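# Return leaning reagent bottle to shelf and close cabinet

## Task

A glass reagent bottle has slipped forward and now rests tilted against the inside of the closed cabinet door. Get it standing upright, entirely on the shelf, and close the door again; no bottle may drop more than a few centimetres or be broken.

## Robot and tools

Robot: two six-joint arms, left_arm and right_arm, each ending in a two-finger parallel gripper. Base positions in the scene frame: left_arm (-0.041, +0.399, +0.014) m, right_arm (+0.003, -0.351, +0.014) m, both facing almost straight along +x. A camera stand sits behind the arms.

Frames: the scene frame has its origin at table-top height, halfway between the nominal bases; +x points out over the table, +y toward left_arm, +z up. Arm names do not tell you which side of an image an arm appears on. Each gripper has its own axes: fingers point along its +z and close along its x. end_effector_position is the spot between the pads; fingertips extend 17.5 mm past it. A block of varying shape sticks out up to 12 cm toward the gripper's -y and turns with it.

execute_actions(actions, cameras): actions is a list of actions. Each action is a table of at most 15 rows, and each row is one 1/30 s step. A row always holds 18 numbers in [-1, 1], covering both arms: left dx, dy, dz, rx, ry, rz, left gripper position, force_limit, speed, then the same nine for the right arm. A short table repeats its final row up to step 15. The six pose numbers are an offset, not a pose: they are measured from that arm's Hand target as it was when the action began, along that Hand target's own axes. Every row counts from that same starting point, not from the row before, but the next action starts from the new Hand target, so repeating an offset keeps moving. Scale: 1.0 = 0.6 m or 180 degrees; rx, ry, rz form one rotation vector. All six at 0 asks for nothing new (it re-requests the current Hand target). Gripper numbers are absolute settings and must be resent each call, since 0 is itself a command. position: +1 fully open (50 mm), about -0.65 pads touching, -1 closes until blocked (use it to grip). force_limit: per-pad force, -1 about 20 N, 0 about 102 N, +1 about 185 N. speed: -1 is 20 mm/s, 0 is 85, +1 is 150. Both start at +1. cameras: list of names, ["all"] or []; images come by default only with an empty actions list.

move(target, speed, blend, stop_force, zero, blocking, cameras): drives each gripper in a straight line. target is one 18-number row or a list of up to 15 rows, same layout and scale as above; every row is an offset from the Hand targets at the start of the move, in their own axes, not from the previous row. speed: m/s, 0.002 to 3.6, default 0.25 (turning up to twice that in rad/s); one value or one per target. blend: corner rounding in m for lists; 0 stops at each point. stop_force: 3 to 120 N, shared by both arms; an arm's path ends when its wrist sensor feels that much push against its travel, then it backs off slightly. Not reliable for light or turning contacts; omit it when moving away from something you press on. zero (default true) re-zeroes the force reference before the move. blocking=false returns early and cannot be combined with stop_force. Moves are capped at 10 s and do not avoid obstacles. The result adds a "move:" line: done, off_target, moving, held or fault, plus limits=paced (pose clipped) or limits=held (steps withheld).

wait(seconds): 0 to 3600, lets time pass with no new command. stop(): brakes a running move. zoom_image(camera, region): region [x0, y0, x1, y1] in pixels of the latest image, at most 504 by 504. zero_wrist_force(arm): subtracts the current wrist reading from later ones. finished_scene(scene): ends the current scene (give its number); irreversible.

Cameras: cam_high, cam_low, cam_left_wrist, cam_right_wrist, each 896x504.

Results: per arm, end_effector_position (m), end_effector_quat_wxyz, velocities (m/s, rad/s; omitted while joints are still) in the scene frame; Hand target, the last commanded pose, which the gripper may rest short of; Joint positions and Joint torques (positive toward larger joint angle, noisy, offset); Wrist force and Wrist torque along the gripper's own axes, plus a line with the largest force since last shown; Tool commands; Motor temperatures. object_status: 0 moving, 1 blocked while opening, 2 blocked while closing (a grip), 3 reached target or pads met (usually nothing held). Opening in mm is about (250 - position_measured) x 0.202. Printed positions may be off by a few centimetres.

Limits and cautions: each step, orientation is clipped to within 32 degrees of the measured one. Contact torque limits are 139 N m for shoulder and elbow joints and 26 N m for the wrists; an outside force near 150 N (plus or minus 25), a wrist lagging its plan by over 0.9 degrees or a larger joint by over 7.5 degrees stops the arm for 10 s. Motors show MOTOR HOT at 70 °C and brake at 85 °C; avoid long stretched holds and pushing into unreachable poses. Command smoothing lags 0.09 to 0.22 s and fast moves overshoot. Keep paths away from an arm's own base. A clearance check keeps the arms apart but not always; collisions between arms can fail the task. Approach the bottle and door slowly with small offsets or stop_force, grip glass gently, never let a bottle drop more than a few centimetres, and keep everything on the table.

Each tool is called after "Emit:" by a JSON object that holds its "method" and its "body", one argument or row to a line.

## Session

Emit:
{"method": "execute_actions", "body": {
  "actions": []
}}

Emit:
{"method": "zoom_image", "body": {
  "camera": "cam_high",
  "region": [300, 60, 660, 320]
}}

Scene clock: 0.00 s.
left_arm: end_effector_position=(+0.4637, +0.6489, +0.1321) position_measured=3 object_status=3 end_effector_quat_wxyz=(-0.259, -0.130, +0.846, -0.447) | right_arm: end_effector_position=(+0.8015, -0.5306, +0.2465) position_measured=3 object_status=3 end_effector_quat_wxyz=(+0.304, -0.159, +0.899, +0.273)
Joint positions: left_arm=[0.457 -0.752 1.096 -0.951 -2.186 -1.059] | right_arm=[2.868 -2.285 -1.16 -0.868 2.332 -2.035]
Joint velocities: within noise
Joint torques (N m): no reading
Motor temperatures (°C): left_arm=[28 28 26 35 34 32] | right_arm=[24 28 27 32 32 32]
Wrist force (N): no reading
Wrist torque (N m): no reading
Wrist force, peak (N): no reading
Hand target: left_arm +0.4637, +0.6489, +0.1321; -0.259, -0.130, +0.846, -0.447 | right_arm +0.8015, -0.5306, +0.2465; +0.304, -0.159, +0.899, +0.273
Tool commands: left_gripper/position=+1.0 left_gripper/force_limit=+1.0 left_gripper/speed=+1.0 right_gripper/position=+1.0 right_gripper/force_limit=+1.0 right_gripper/speed=+1.0

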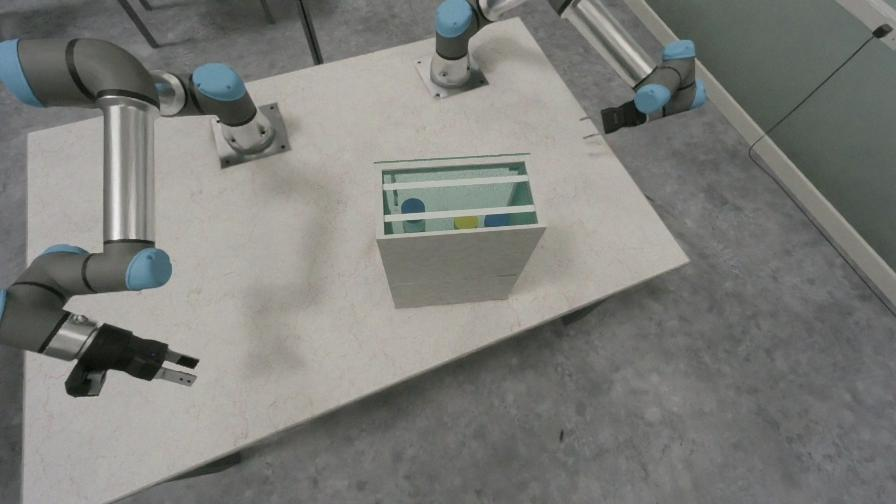

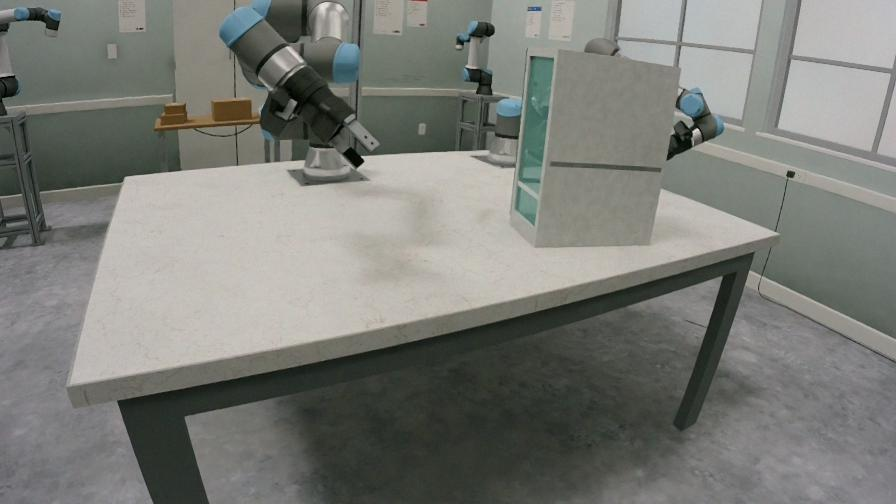

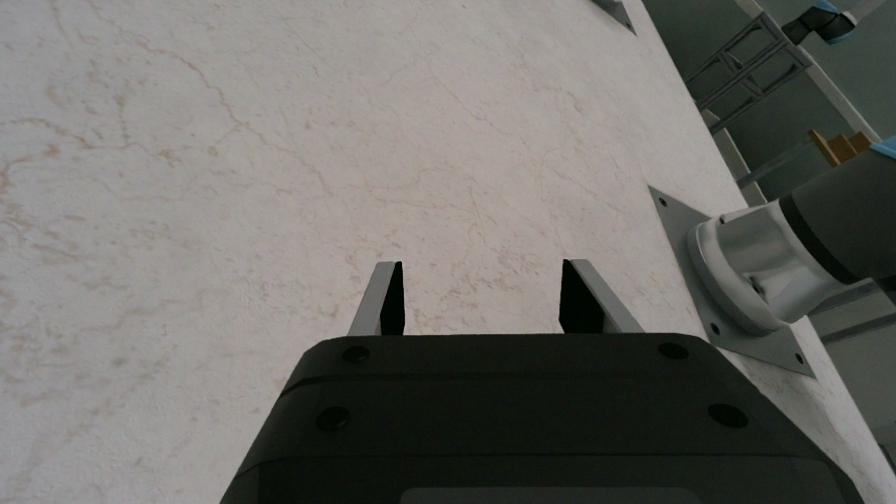

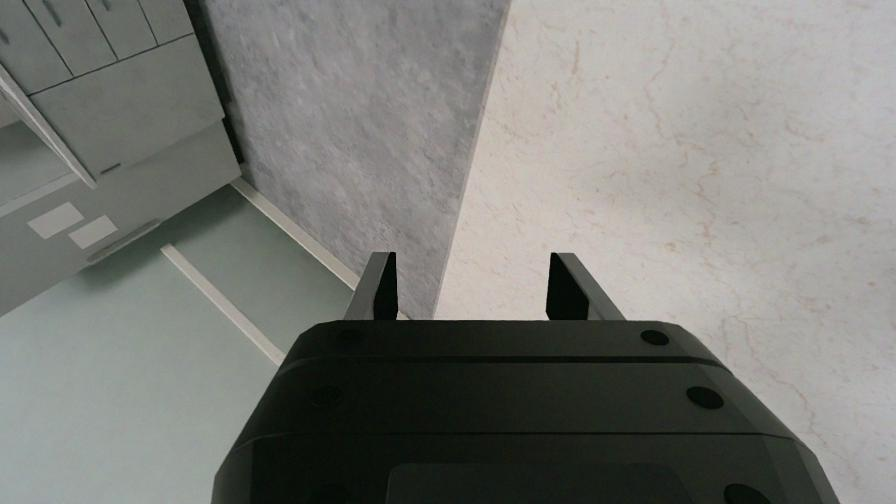

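Scaled by 1.400.

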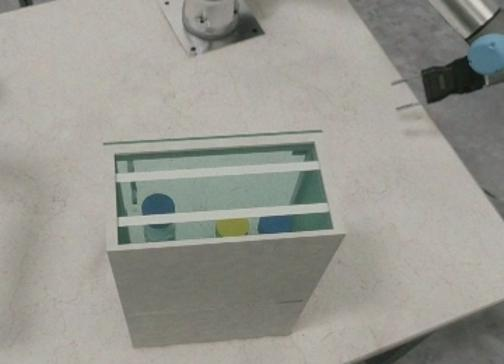

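Emit:
{"method": "move", "body": {
  "target": [
    [0.2095, -0.362, 0.3992, 0.1395, -0.2208, 0.0188, 1, 1, 1, 0.1467, 0.3117, 0.0033, 0.0869, -0.1106, -0.3137, 1, 1, 1],
    [0.1668, -0.8113, 0.7088, 0.2789, -0.4416, 0.0375, 1, 1, 1, 0.2933, 0.6233, 0.0067, 0.1737, -0.2212, -0.6273, 1, 1, 1]
  ],
  "speed": 0.45,
  "blend": [0.06, 0],
  "cameras": ["cam_left_wrist", "cam_right_wrist", "cam_high"]
}}

Scene clock: 4.37 s.
left_arm: end_effector_position=(+0.4416, +0.5614, +0.1627) position_measured=3 object_status=3 end_effector_quat_wxyz=(-0.184, -0.167, +0.833, -0.495) | right_arm: end_effector_position=(+0.7368, -0.4704, +0.2536) position_measured=3 object_status=3 end_effector_quat_wxyz=(+0.428, -0.305, +0.835, +0.161)
Joint positions: left_arm=[0.408 -1.013 1.504 -1.21 -2.405 -1.129] | right_arm=[2.938 -2.079 -1.623 -0.305 2.274 -2.211]
Joint torques (N m): left_arm=[6.87 -36.31 -34.22 1.96 0.56 2.45] | right_arm=[11.82 60.48 14.64 6.32 -0.21 1.56]
Wrist force (N): left_arm=[0.0 0.0 -0.2] | right_arm=[0.2 -0.2 -0.6]
Wrist torque (N m): left_arm=[-0.02 -0.03 -0.13] | right_arm=[-0.06 -0.03 -0.06]
Wrist force, peak (N): left_arm=[0.9 10.1 5.8] | right_arm=[0.9 1.5 -0.4]
Hand target: left_arm +0.4416, +0.5615, +0.1627; -0.184, -0.167, +0.833, -0.495 (not the last commanded pose) | right_arm +0.7368, -0.4704, +0.2536; +0.428, -0.305, +0.835, +0.161 (not the last commanded pose)
Off the commanded pose: left_arm 0.562 m, 83 deg | right_arm 0.325 m, 97 deg.
move: held (left_arm; a check stopped the path), off_target (right_arm; braked when a check withheld steps of left_arm); path passed 0 of 2 targets; limits=held
pose unreachable (left arm): on one or more control steps of this call, first in action 0 (counted from 0), this arm could not follow its commanded pose, so it was not sent that pose on those steps. It may still have moved: this result reports where it is.
cause: moving toward the commanded pose would bring two parts of the arm too close to each other (its gripper and another part of the arm, with joints 4 (wrist 1) to 6 (wrist 3) between them, 8 mm apart when it was first held).
Images, in order (width x height): cam_high 896x504, cam_left_wrist 896x504, cam_right_wrist 896x504.

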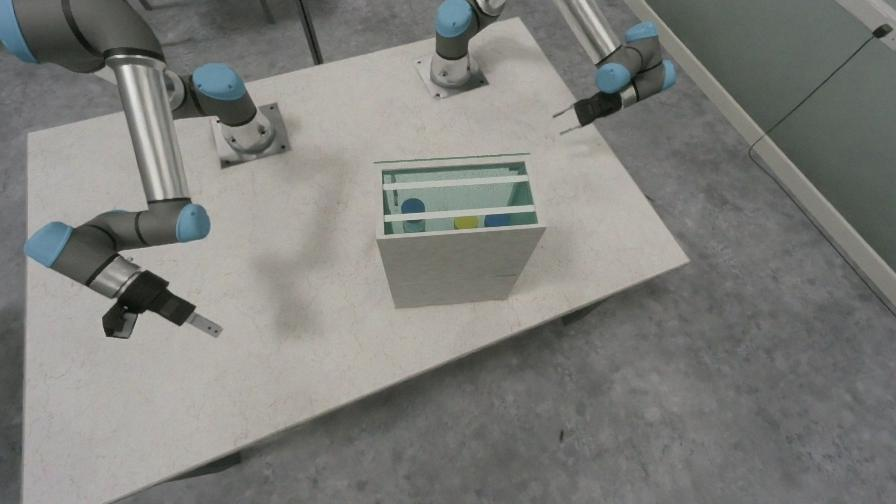

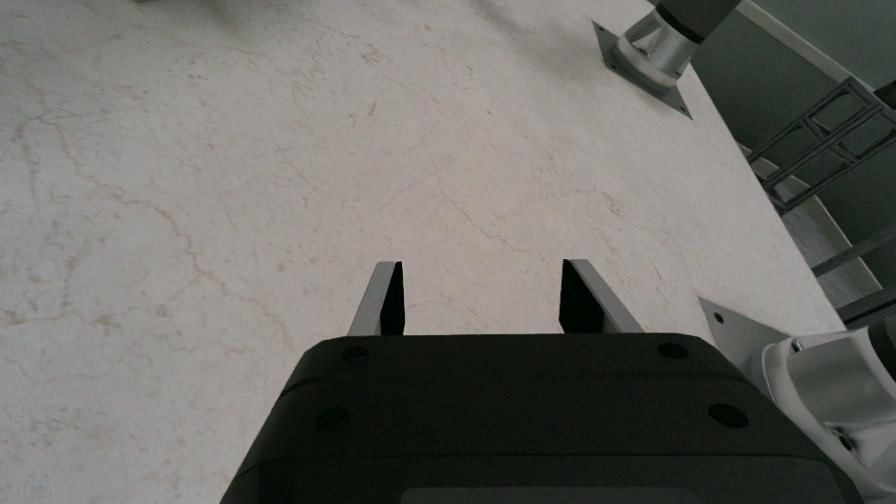

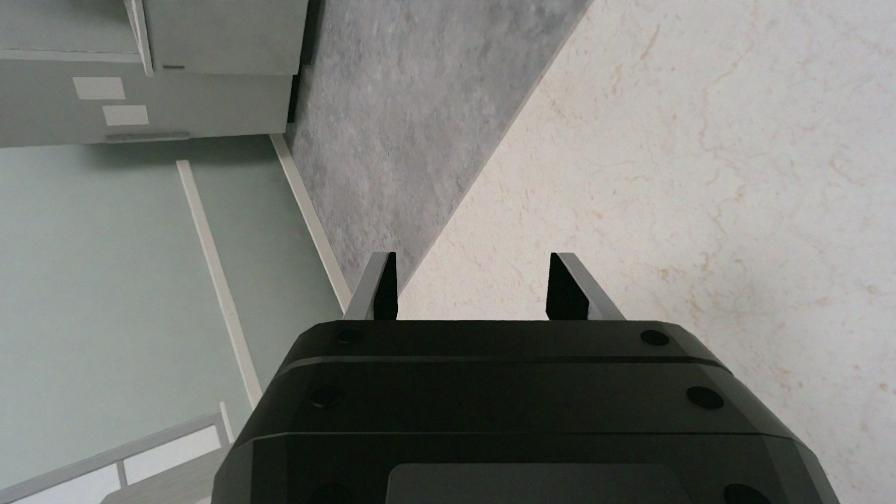

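Emit:
{"method": "move", "body": {
  "target": [
    [0.073,-0.1436,0.0338,-0.301,-0.1857,0,1,1,1,0.0035,0.5355,-0.0743,0.1361,-0.1742,-0.4927,1,1,1],
    [0.1781,-0.6233,0.6722,0.2367,-0.3961,0.0391,1,1,1,-0.0717,0.6838,0.1188,0.0123,-0.2941,-0.5276,1,1,1]
  ],
  "speed": 0.5,
  "blend": [0.05,0],
  "cameras": ["cam_left_wrist","cam_right_wrist"]
}}

Scene clock: 14.67 s.
left_arm: end_effector_position=(+0.4628, +0.0241, +0.3200) position_measured=3 object_status=3 end_effector_quat_wxyz=(+0.420, -0.422, +0.568, -0.568) | right_arm: end_effector_position=(+0.5341, -0.1041, +0.2505) position_measured=3 object_status=3 end_effector_quat_wxyz=(+0.699, -0.700, +0.103, -0.103)
Joint positions: left_arm=[-1.242 -1.137 2.196 -4.198 -0.656 -3.145] | right_arm=[3.439 -2.257 -2.014 1.129 2.555 -3.142]
Joint torques (N m): left_arm=[7.32 -21.86 -25.23 -4.43 1.65 2.43] | right_arm=[11.35 25.81 22.07 -1.31 1.33 0.27]
Wrist force (N): left_arm=[0.3 0.1 0.1] | right_arm=[-1.6 -0.4 -2.5]
Wrist torque (N m): left_arm=[-0.23 -0.08 -0.33] | right_arm=[-0.06 0.18 -0.28]
Wrist force, peak (N): left_arm=[1.8 0.1 -0.3] | right_arm=[-2.1 -0.3 -3.4]
Hand target: left_arm +0.4628, +0.0241, +0.3200; +0.420, -0.422, +0.568, -0.568 | right_arm +0.5341, -0.1041, +0.2505; +0.699, -0.700, +0.103, -0.103
Off the commanded pose: left_arm 0.000 m, 0 deg | right_arm 0.000 m, 0 deg.
move: done

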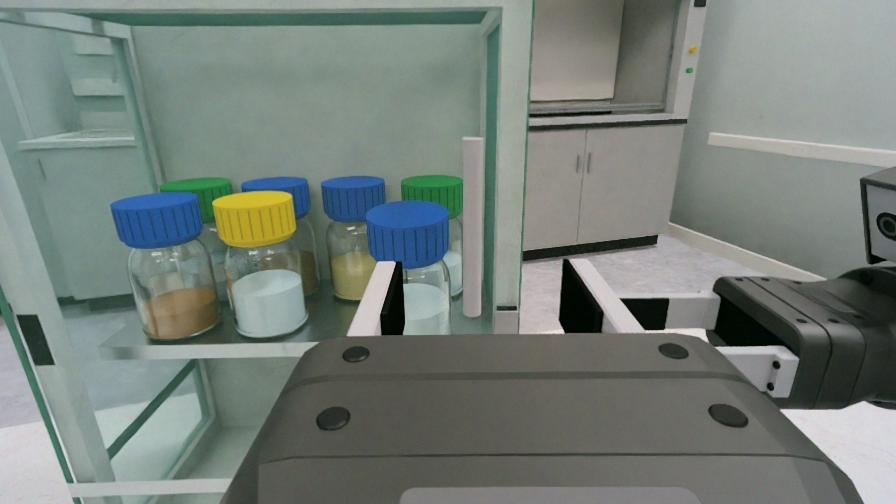

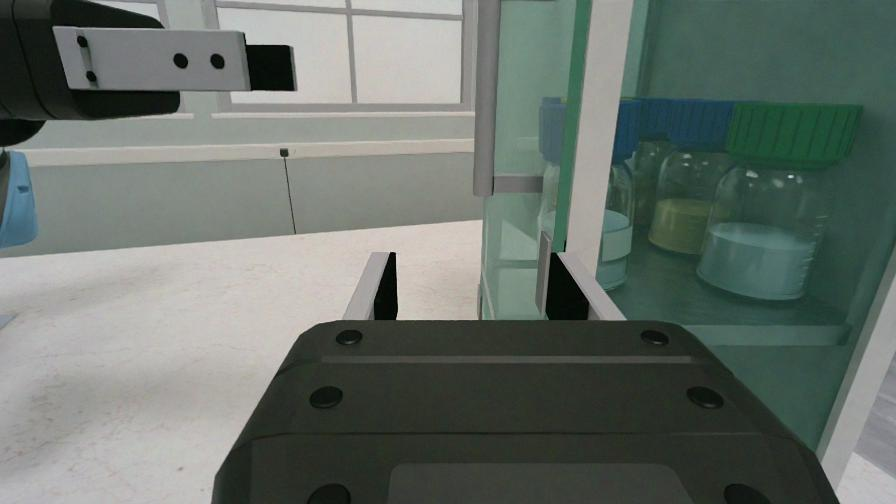

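Emit:
{"method": "zoom_image", "body": {
  "camera": "cam_left_wrist",
  "region": [60, 120, 540, 390]
}}

Emit:
{"method": "zoom_image", "body": {
  "camera": "cam_right_wrist",
  "region": [440, 60, 896, 360]
}}

Scaled by 1.050.

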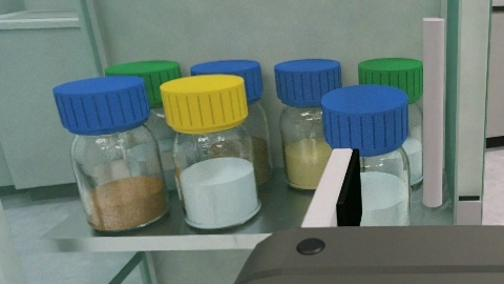

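Scaled by 1.105.

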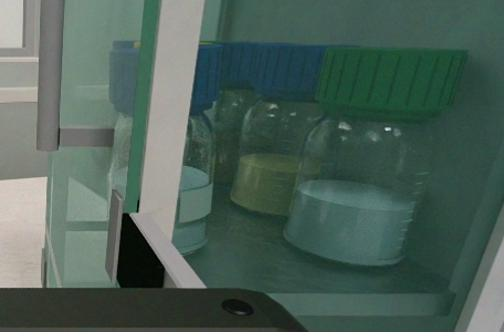

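Emit:
{"method": "zoom_image", "body": {
  "camera": "cam_right_wrist",
  "region": [640, 270, 880, 410]
}}

Emit:
{"method": "zoom_image", "body": {
  "camera": "cam_left_wrist",
  "region": [80, 300, 330, 504]
}}

Emit:
{"method": "zoom_image", "body": {
  "camera": "cam_right_wrist",
  "region": [460, 120, 660, 320]
}}

Scaled by 2.100.

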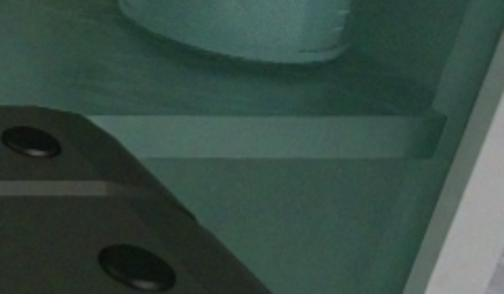

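Scaled by 2.016.

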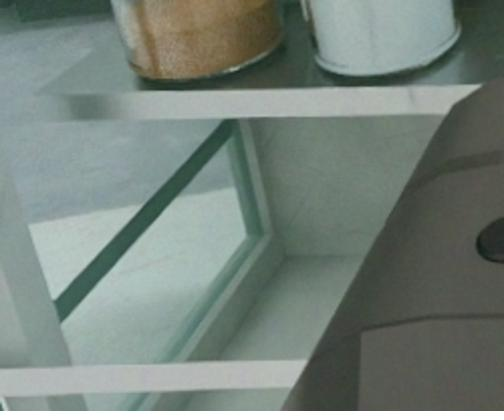

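Scaled by 2.520.

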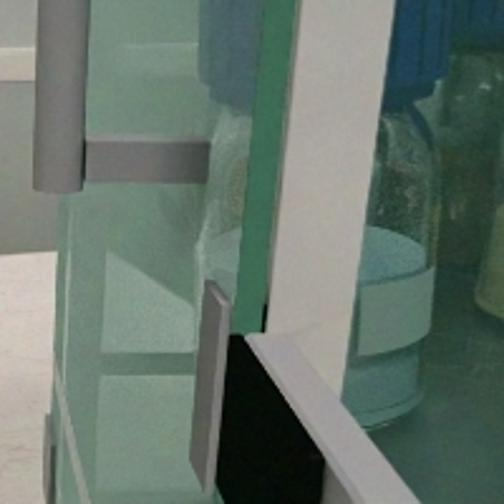

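Emit:
{"method": "move", "body": {
  "target": [0.0017,0.0033,0.1733,0,0,0,1,1,1,0.045,0.0508,0,0,0,0,-1,-0.8,0],
  "speed": 0.12,
  "cameras": ["cam_left_wrist","cam_right_wrist"]
}}

Scene clock: 23.57 s.
left_arm: end_effector_position=(+0.5619, -0.0071, +0.3179) position_measured=3 object_status=3 end_effector_quat_wxyz=(+0.420, -0.422, +0.568, -0.568) | right_arm: end_effector_position=(+0.5600, -0.1119, +0.2200) position_measured=251 object_status=3 end_effector_quat_wxyz=(+0.699, -0.700, +0.103, -0.103)
Joint positions: left_arm=[-1.061 -0.993 1.923 -4.07 -0.837 -3.144] | right_arm=[3.406 -2.357 -1.927 1.141 2.588 -3.142]
Joint torques (N m): left_arm=[8.26 -30.84 -29.5 0.88 -1.47 -0.08] | right_arm=[-12 29.34 21.5 4 1.35 1.62]
Wrist force (N): left_arm=[0.1 0.4 -0.2] | right_arm=[-1.1 -0.3 -2.7]
Wrist torque (N m): left_arm=[-0.18 -0.04 -0.34] | right_arm=[-0.06 0.10 -0.31]
Wrist force, peak (N): left_arm=[0.1 0.0 -1.1] | right_arm=[-2.1 -0.5 -2.8]
Hand target: left_arm +0.5620, -0.0071, +0.3179; +0.420, -0.422, +0.568, -0.568 | right_arm +0.5600, -0.1119, +0.2200; +0.699, -0.700, +0.103, -0.103
Off the commanded pose: left_arm 0.000 m, 0 deg | right_arm 0.000 m, 0 deg.
move: done

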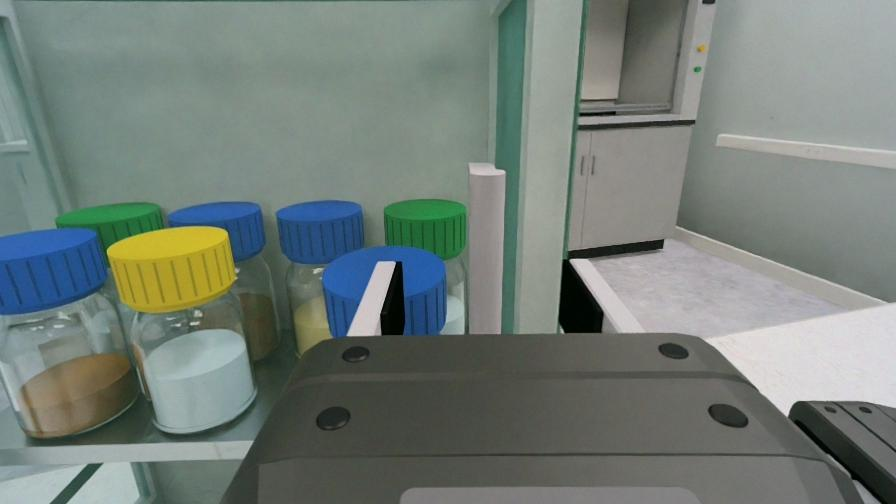

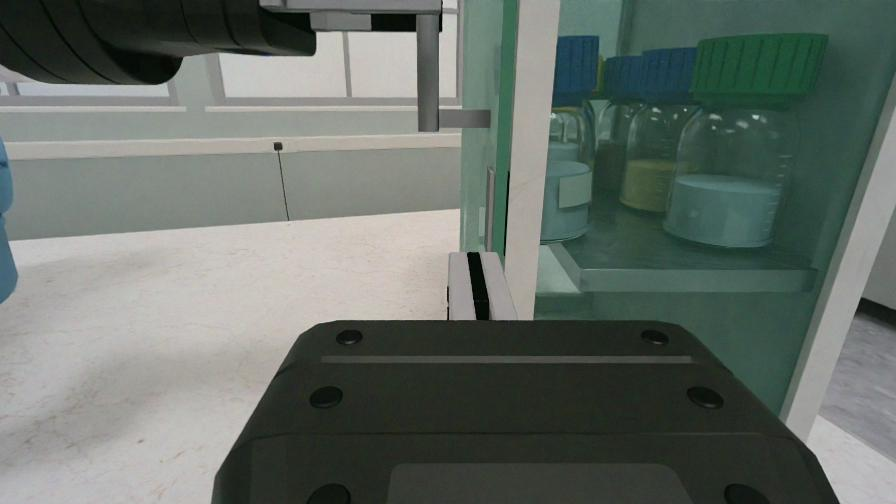

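Emit:
{"method": "execute_actions", "body": {
  "actions": [
    [[0,0,0,0,0,0,-1,-0.5,-0.6,0,0,0,0,0,0,-1,-0.8,0]]
  ],
  "cameras": ["cam_left_wrist","cam_right_wrist"]
}}

Emit:
{"method": "zoom_image", "body": {
  "camera": "cam_right_wrist",
  "region": [400, 90, 640, 330]
}}

Scene clock: 24.97 s.
left_arm: end_effector_position=(+0.5620, -0.0072, +0.3179) position_measured=206 object_status=2 end_effector_quat_wxyz=(+0.420, -0.422, +0.568, -0.568) | right_arm: end_effector_position=(+0.5600, -0.1119, +0.2200) position_measured=251 object_status=3 end_effector_quat_wxyz=(+0.699, -0.700, +0.103, -0.103)
Joint positions: left_arm=[-1.061 -0.993 1.923 -4.07 -0.837 -3.144] | right_arm=[3.406 -2.357 -1.927 1.141 2.588 -3.142]
Joint torques (N m): left_arm=[7.89 -31.74 -22.32 -1.34 6.44 -2.08] | right_arm=[-11.77 29.29 21.43 3.92 1.4 1.6]
Wrist force (N): left_arm=[17.5 -2.1 -1.1] | right_arm=[-1.3 -0.4 -2.9]
Wrist torque (N m): left_arm=[-0.23 0.17 -0.30] | right_arm=[-0.08 0.13 -0.31]
Wrist force, peak (N): left_arm=[17.5 -2.1 -1.1] | right_arm=[-1.5 -0.3 -3.0]
Hand target: left_arm +0.5620, -0.0071, +0.3179; +0.420, -0.422, +0.568, -0.568 | right_arm +0.5600, -0.1119, +0.2200; +0.699, -0.700, +0.103, -0.103
Off the commanded pose: left_arm 0.000 m, 0 deg | right_arm 0.000 m, 0 deg.

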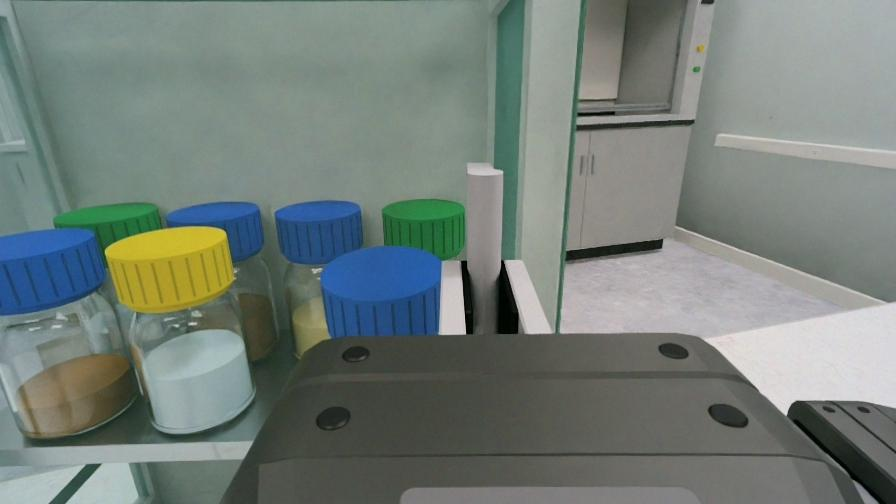

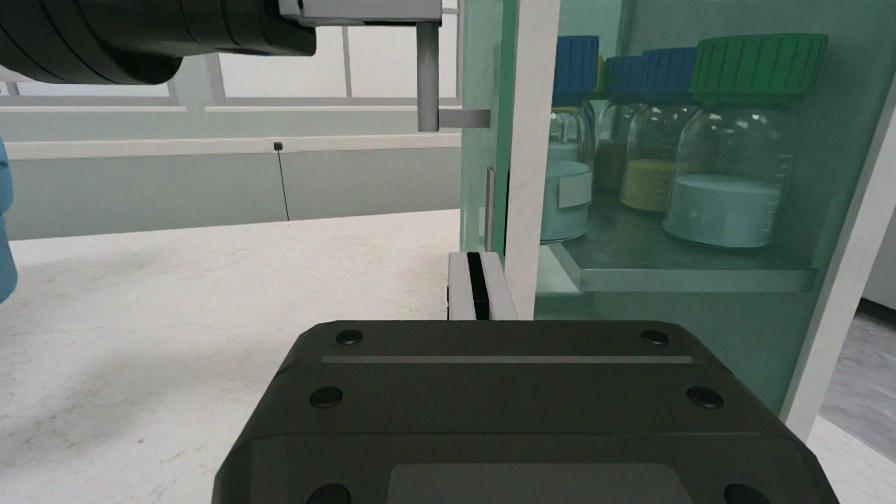

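Scaled by 2.100.

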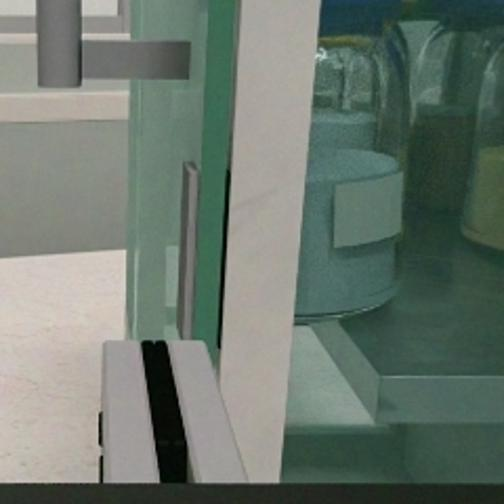

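Emit:
{"method": "move", "body": {
  "target": [
    [-0.0035,0,-0.02242,0,0.015,0,-1,-0.5,-0.6,0.0046,0,0.0375,0,0,0,-1,-0.8,0],
    [-0.00875,0,-0.04458,0,0.03,0,-1,-0.5,-0.6,0.0092,0,0.075,0,0,0,-1,-0.8,0]
  ],
  "speed": 0.035,
  "blend": [0.005,0],
  "cameras": ["cam_left_wrist","cam_right_wrist"]
}}

Emit:
{"method": "zoom_image", "body": {
  "camera": "cam_right_wrist",
  "region": [380, 90, 620, 330]
}}

Scene clock: 27.77 s.
left_arm: end_effector_position=(+0.5380, +0.0057, +0.3179) position_measured=206 object_status=2 end_effector_quat_wxyz=(+0.393, -0.395, +0.587, -0.587) | right_arm: end_effector_position=(+0.5782, -0.0705, +0.2200) position_measured=251 object_status=3 end_effector_quat_wxyz=(+0.699, -0.700, +0.103, -0.103)
Joint positions: left_arm=[-1.049 -1.048 2.032 -4.125 -0.942 -3.144] | right_arm=[3.479 -2.378 -1.867 1.103 2.515 -3.142]
Joint torques (N m): left_arm=[22.74 -53.49 -0.15 -5.67 3.82 2.34] | right_arm=[11.24 30.48 23.17 -1.2 -1.36 1.33]
Wrist force (N): left_arm=[20.5 -2.2 -2.4] | right_arm=[-1.3 -0.4 -2.5]
Wrist torque (N m): left_arm=[-0.26 0.18 -0.28] | right_arm=[-0.07 0.12 -0.30]
Wrist force, peak (N): left_arm=[21.2 -6.2 1.0] | right_arm=[-1.6 -0.5 -3.3]
Hand target: left_arm +0.5379, +0.0057, +0.3179; +0.393, -0.395, +0.587, -0.587 | right_arm +0.5782, -0.0704, +0.2200; +0.699, -0.700, +0.103, -0.103
Off the commanded pose: left_arm 0.000 m, 0 deg | right_arm 0.000 m, 0 deg.
move: done

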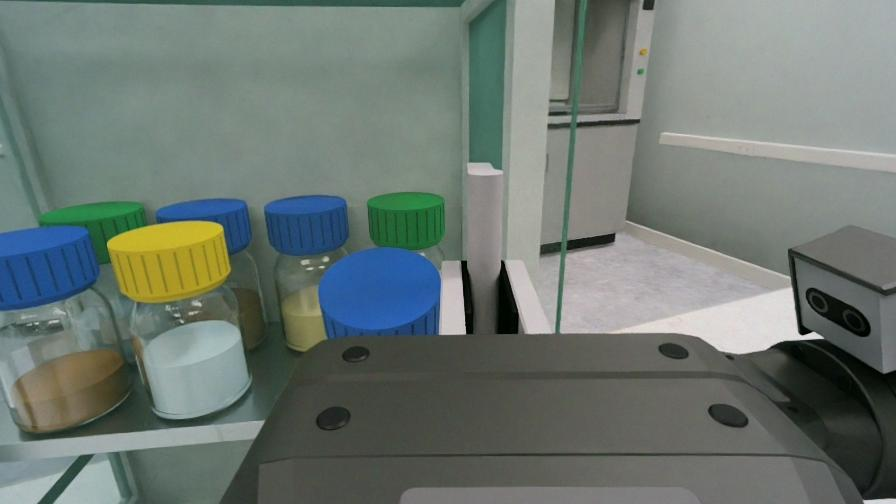

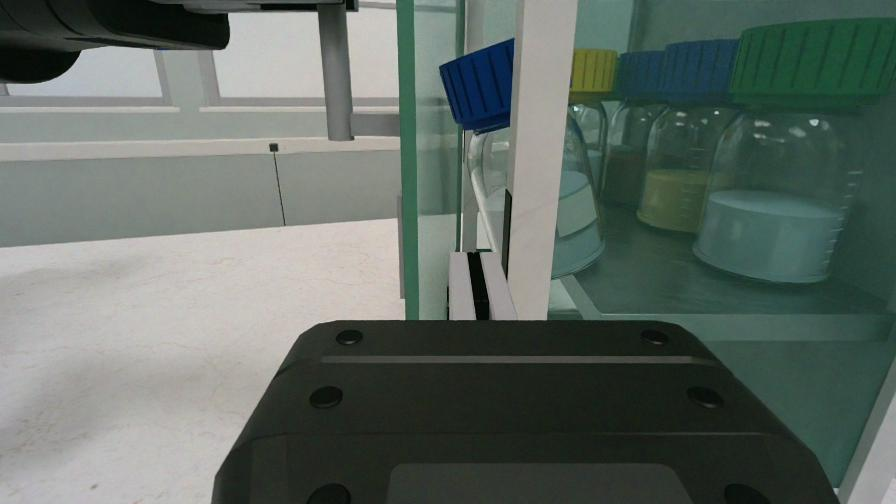

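Scaled by 2.100.

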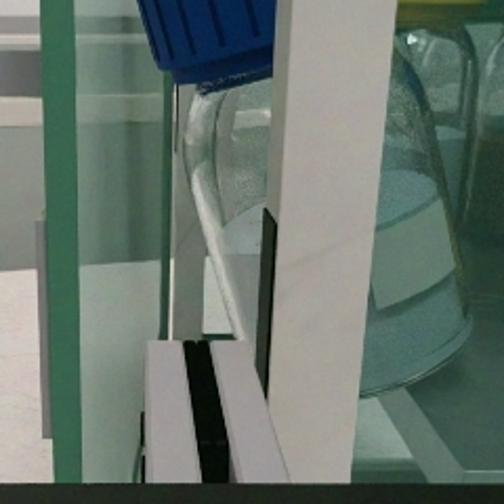

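Emit:
{"method": "move", "body": {
  "target": [0.0008,0,0,0,0,0,-1,-0.5,-0.6,0.0033,0.0067,0.1008,0,0,0,-1,-0.8,0],
  "speed": 0.06,
  "cameras": ["cam_right_wrist"]
}}

Emit:
{"method": "zoom_image", "body": {
  "camera": "cam_right_wrist",
  "region": [360, 60, 630, 330]
}}

Scene clock: 34.17 s.
left_arm: end_effector_position=(+0.5378, +0.0053, +0.3179) position_measured=206 object_status=2 end_effector_quat_wxyz=(+0.393, -0.395, +0.587, -0.587) | right_arm: end_effector_position=(+0.5975, -0.0132, +0.2160) position_measured=251 object_status=3 end_effector_quat_wxyz=(+0.699, -0.700, +0.103, -0.103)
Joint positions: left_arm=[-1.05 -1.048 2.032 -4.124 -0.941 -3.144] | right_arm=[3.571 -2.418 -1.782 1.058 2.423 -3.142]
Joint torques (N m): left_arm=[-2.3 -28.78 -27.73 0.05 3.38 2.32] | right_arm=[10.95 33.04 23.33 -0.88 -1.46 1.62]
Wrist force (N): left_arm=[7.0 1.3 -1.3] | right_arm=[-1.5 -0.1 -2.7]
Wrist torque (N m): left_arm=[-0.19 0.06 -0.29] | right_arm=[-0.01 0.15 -0.31]
Wrist force, peak (N): left_arm=[20.9 -2.2 -2.6] | right_arm=[-1.5 -0.6 -3.4]
Hand target: left_arm +0.5377, +0.0052, +0.3179; +0.393, -0.395, +0.587, -0.587 | right_arm +0.5976, -0.0130, +0.2160; +0.699, -0.700, +0.103, -0.103
Off the commanded pose: left_arm 0.000 m, 0 deg | right_arm 0.000 m, 0 deg.
move: done

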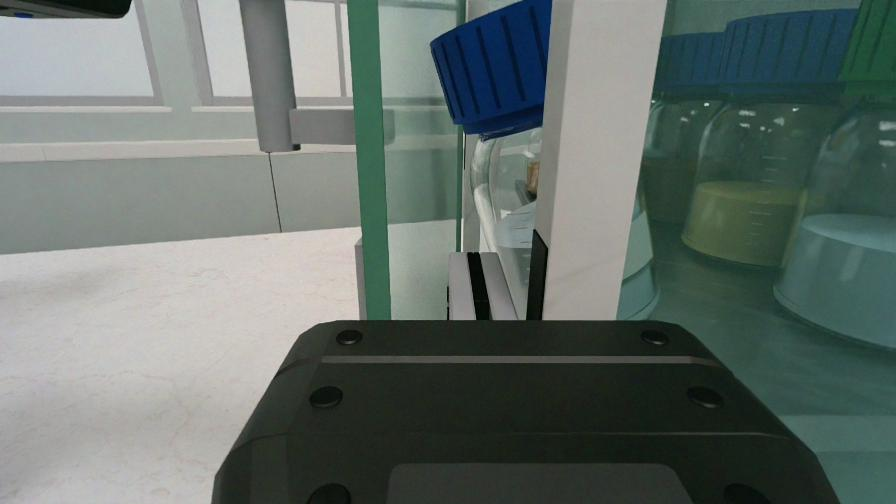

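Scaled by 1.867.

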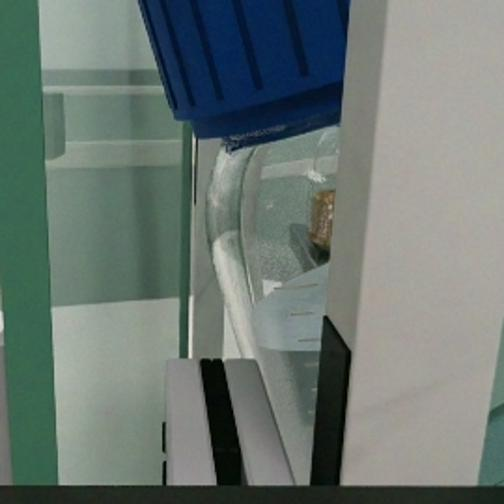

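Emit:
{"method": "execute_actions", "body": {
  "actions": []
}}

Emit:
{"method": "zoom_image", "body": {
  "camera": "cam_high",
  "region": [380, 140, 640, 290]
}}

Emit:
{"method": "zoom_image", "body": {
  "camera": "cam_low",
  "region": [320, 120, 640, 330]
}}

Scene clock: 35.73 s.
left_arm: end_effector_position=(+0.5377, +0.0053, +0.3179) position_measured=206 object_status=2 end_effector_quat_wxyz=(+0.393, -0.395, +0.587, -0.587) | right_arm: end_effector_position=(+0.5976, -0.0130, +0.2160) position_measured=251 object_status=3 end_effector_quat_wxyz=(+0.699, -0.700, +0.103, -0.103)
Joint positions: left_arm=[-1.05 -1.048 2.032 -4.124 -0.941 -3.144] | right_arm=[3.571 -2.418 -1.782 1.058 2.423 -3.142]
Joint velocities: within noise
Joint torques (N m): left_arm=[-2.72 -29.23 -26.79 0.13 1.53 2.1] | right_arm=[12.06 33.28 24.16 -1 -1.22 1.44]
Motor temperatures (°C): left_arm=[28 28 26 35 34 32] | right_arm=[24 28 27 32 32 32]
Wrist force (N): left_arm=[6.5 1.0 -0.9] | right_arm=[-1.2 -0.3 -3.1]
Wrist torque (N m): left_arm=[-0.22 0.07 -0.28] | right_arm=[-0.05 0.11 -0.32]
Wrist force, peak (N): left_arm=[7.0 1.3 -1.2] | right_arm=[-1.4 -0.4 -3.2]
Hand target: left_arm +0.5377, +0.0052, +0.3179; +0.393, -0.395, +0.587, -0.587 | right_arm +0.5976, -0.0130, +0.2160; +0.699, -0.700, +0.103, -0.103
Tool commands: left_gripper/position=-1.0 left_gripper/force_limit=-0.5 left_gripper/speed=-0.6 right_gripper/position=-1.0 right_gripper/force_limit=-0.8 right_gripper/speed=+0.0
Off the commanded pose: left_arm 0.000 m, 0 deg | right_arm 0.000 m, 0 deg.

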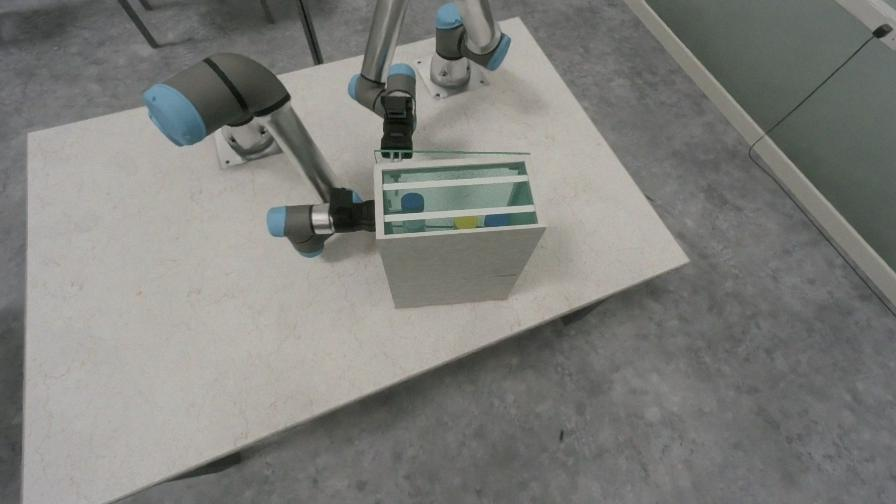

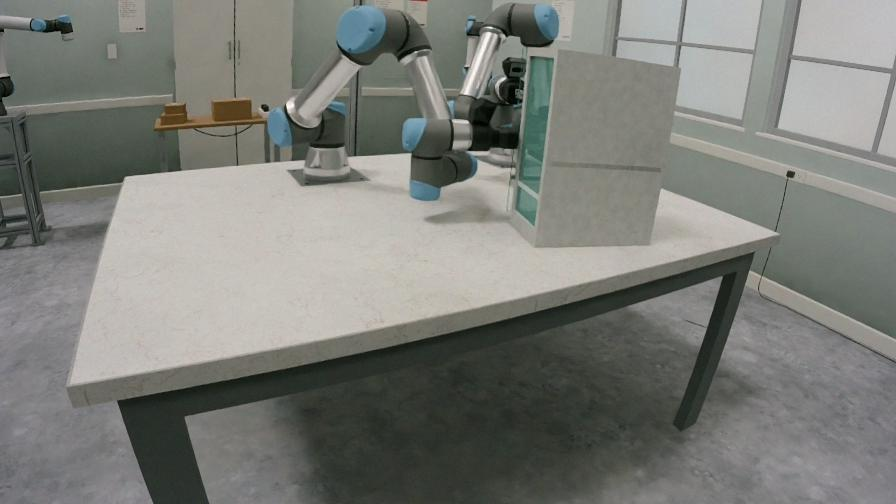

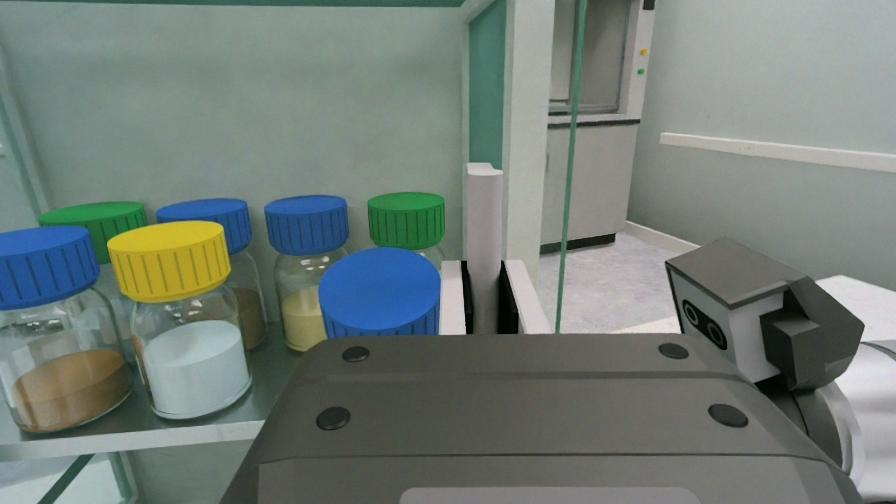

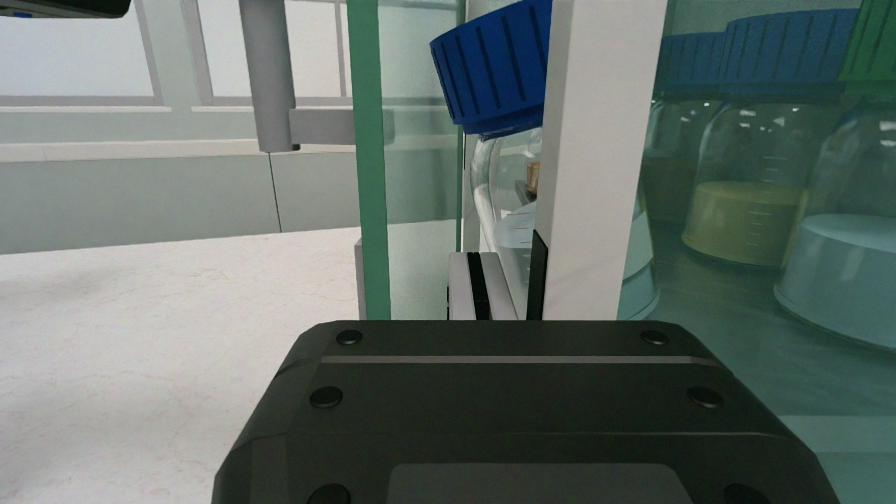

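Scaled by 1.938.

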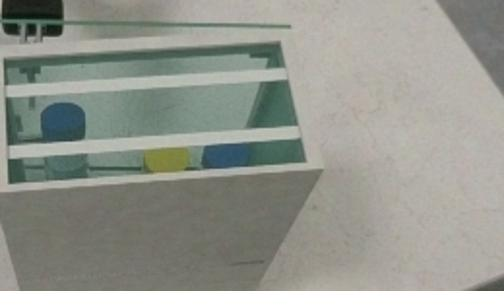

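Scaled by 1.575.

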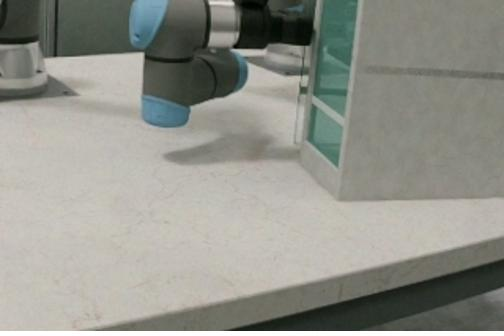

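Emit:
{"method": "zoom_image", "body": {
  "camera": "cam_high",
  "region": [330, 140, 430, 250]
}}

Scaled by 4.582.

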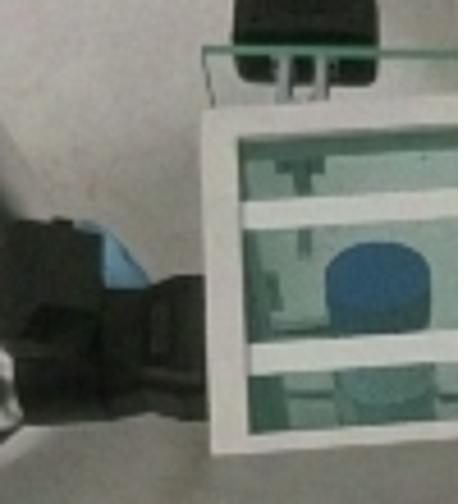

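Emit:
{"method": "move", "body": {
  "target": [0,0,0,0,0,0,-1,-0.5,-0.6,0,0,0.0142,0,0,0,-1,-0.8,0],
  "speed": 0.015,
  "stop_force": 7,
  "cameras": ["cam_right_wrist"]
}}

Scene clock: 38.93 s.
left_arm: end_effector_position=(+0.5377, +0.0052, +0.3179) position_measured=206 object_status=2 end_effector_quat_wxyz=(+0.393, -0.395, +0.587, -0.587) | right_arm: end_effector_position=(+0.5984, -0.0103, +0.2160) position_measured=251 object_status=3 end_effector_quat_wxyz=(+0.699, -0.700, +0.103, -0.103)
Joint positions: left_arm=[-1.05 -1.048 2.032 -4.124 -0.941 -3.144] | right_arm=[3.576 -2.419 -1.778 1.055 2.418 -3.142]
Joint torques (N m): left_arm=[-2.23 -29.07 -27.39 0.24 0.63 2.05] | right_arm=[-10.2 63.55 4.93 3.89 1.1 0.39]
Wrist force (N): left_arm=[6.8 1.1 -1.1] | right_arm=[-1.5 0.6 -6.4]
Wrist torque (N m): left_arm=[-0.21 0.02 -0.28] | right_arm=[-0.05 0.19 -0.31]
Wrist force, peak (N): left_arm=[6.9 1.0 -1.1] | right_arm=[-13.9 1.7 -53.7]
Hand target: left_arm +0.5377, +0.0052, +0.3179; +0.393, -0.395, +0.587, -0.587 | right_arm +0.5984, -0.0103, +0.2160; +0.699, -0.700, +0.103, -0.103 (not the last commanded pose)
Off the commanded pose: left_arm 0.000 m, 0 deg | right_arm 0.006 m, 0 deg.
move: contact (right_arm)

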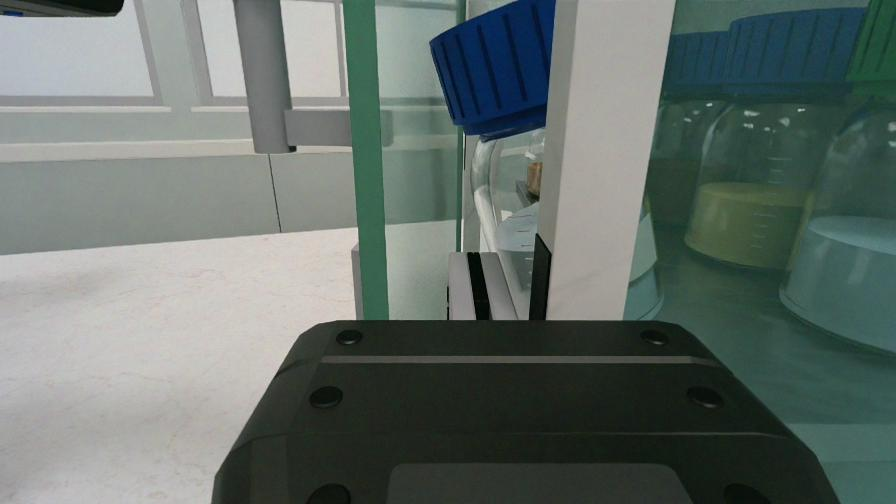

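Emit:
{"method": "move", "body": {
  "target": [0,0,0,0,0,0,-1,-0.5,-0.6,0.003,-0.0333,-0.0042,0,0,0,-1,-0.8,0],
  "speed": 0.03,
  "cameras": ["cam_right_wrist","cam_left_wrist"]
}}

Emit:
{"method": "zoom_image", "body": {
  "camera": "cam_right_wrist",
  "region": [360, 60, 630, 330]
}}

Scene clock: 40.67 s.
left_arm: end_effector_position=(+0.5377, +0.0052, +0.3179) position_measured=206 object_status=2 end_effector_quat_wxyz=(+0.393, -0.395, +0.587, -0.587) | right_arm: end_effector_position=(+0.5993, -0.0132, +0.2358) position_measured=251 object_status=3 end_effector_quat_wxyz=(+0.699, -0.700, +0.103, -0.103)
Joint positions: left_arm=[-1.05 -1.048 2.032 -4.124 -0.941 -3.144] | right_arm=[3.57 -2.379 -1.783 1.02 2.424 -3.142]
Joint torques (N m): left_arm=[-1.99 -29.49 -26.63 -0.08 0.68 2.07] | right_arm=[-12.11 64.18 4.87 -0.77 1.28 -0.68]
Wrist force (N): left_arm=[6.8 1.4 -0.6] | right_arm=[-1.7 0.0 -3.4]
Wrist torque (N m): left_arm=[-0.16 0.02 -0.29] | right_arm=[-0.05 0.12 -0.35]
Wrist force, peak (N): left_arm=[7.0 0.9 -0.8] | right_arm=[-1.6 0.7 -6.4]
Hand target: left_arm +0.5377, +0.0052, +0.3179; +0.393, -0.395, +0.587, -0.587 | right_arm +0.5994, -0.0132, +0.2359; +0.699, -0.700, +0.103, -0.103
Off the commanded pose: left_arm 0.000 m, 0 deg | right_arm 0.000 m, 0 deg.
move: done
Images, in order (width x height): cam_left_wrist 896x504, cam_right_wrist 896x504.

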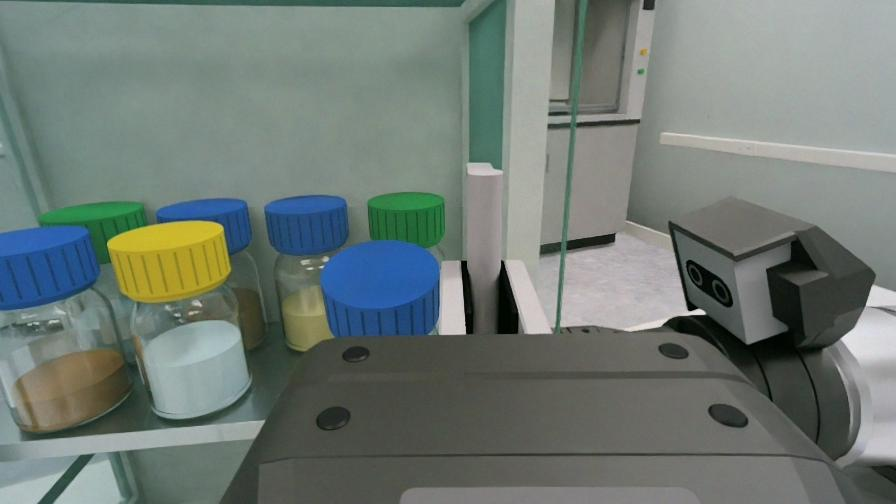

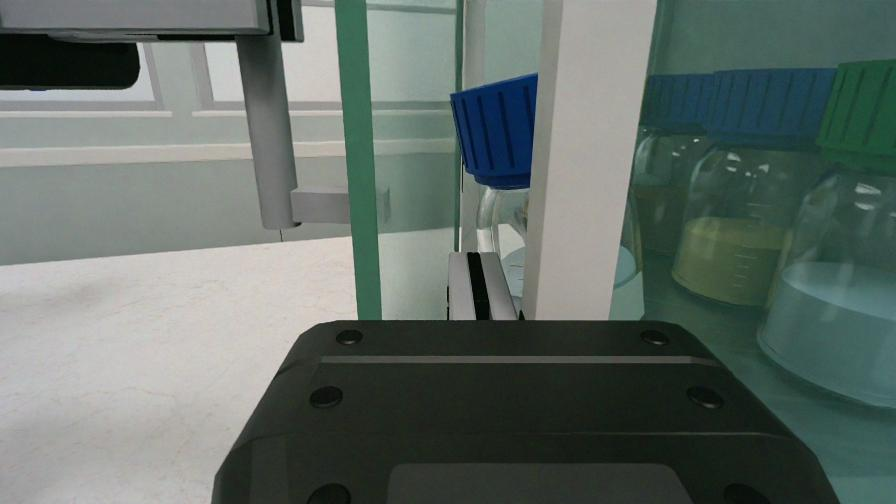

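Scaled by 1.867.

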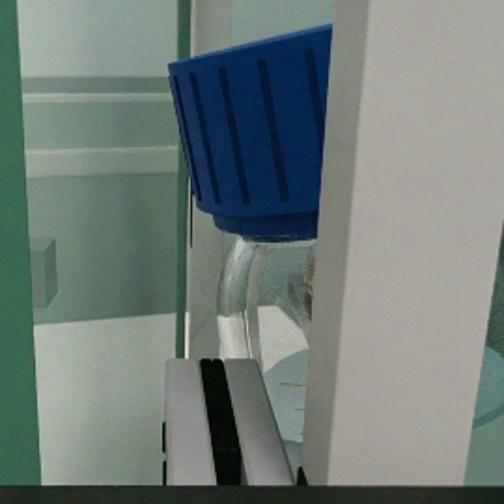

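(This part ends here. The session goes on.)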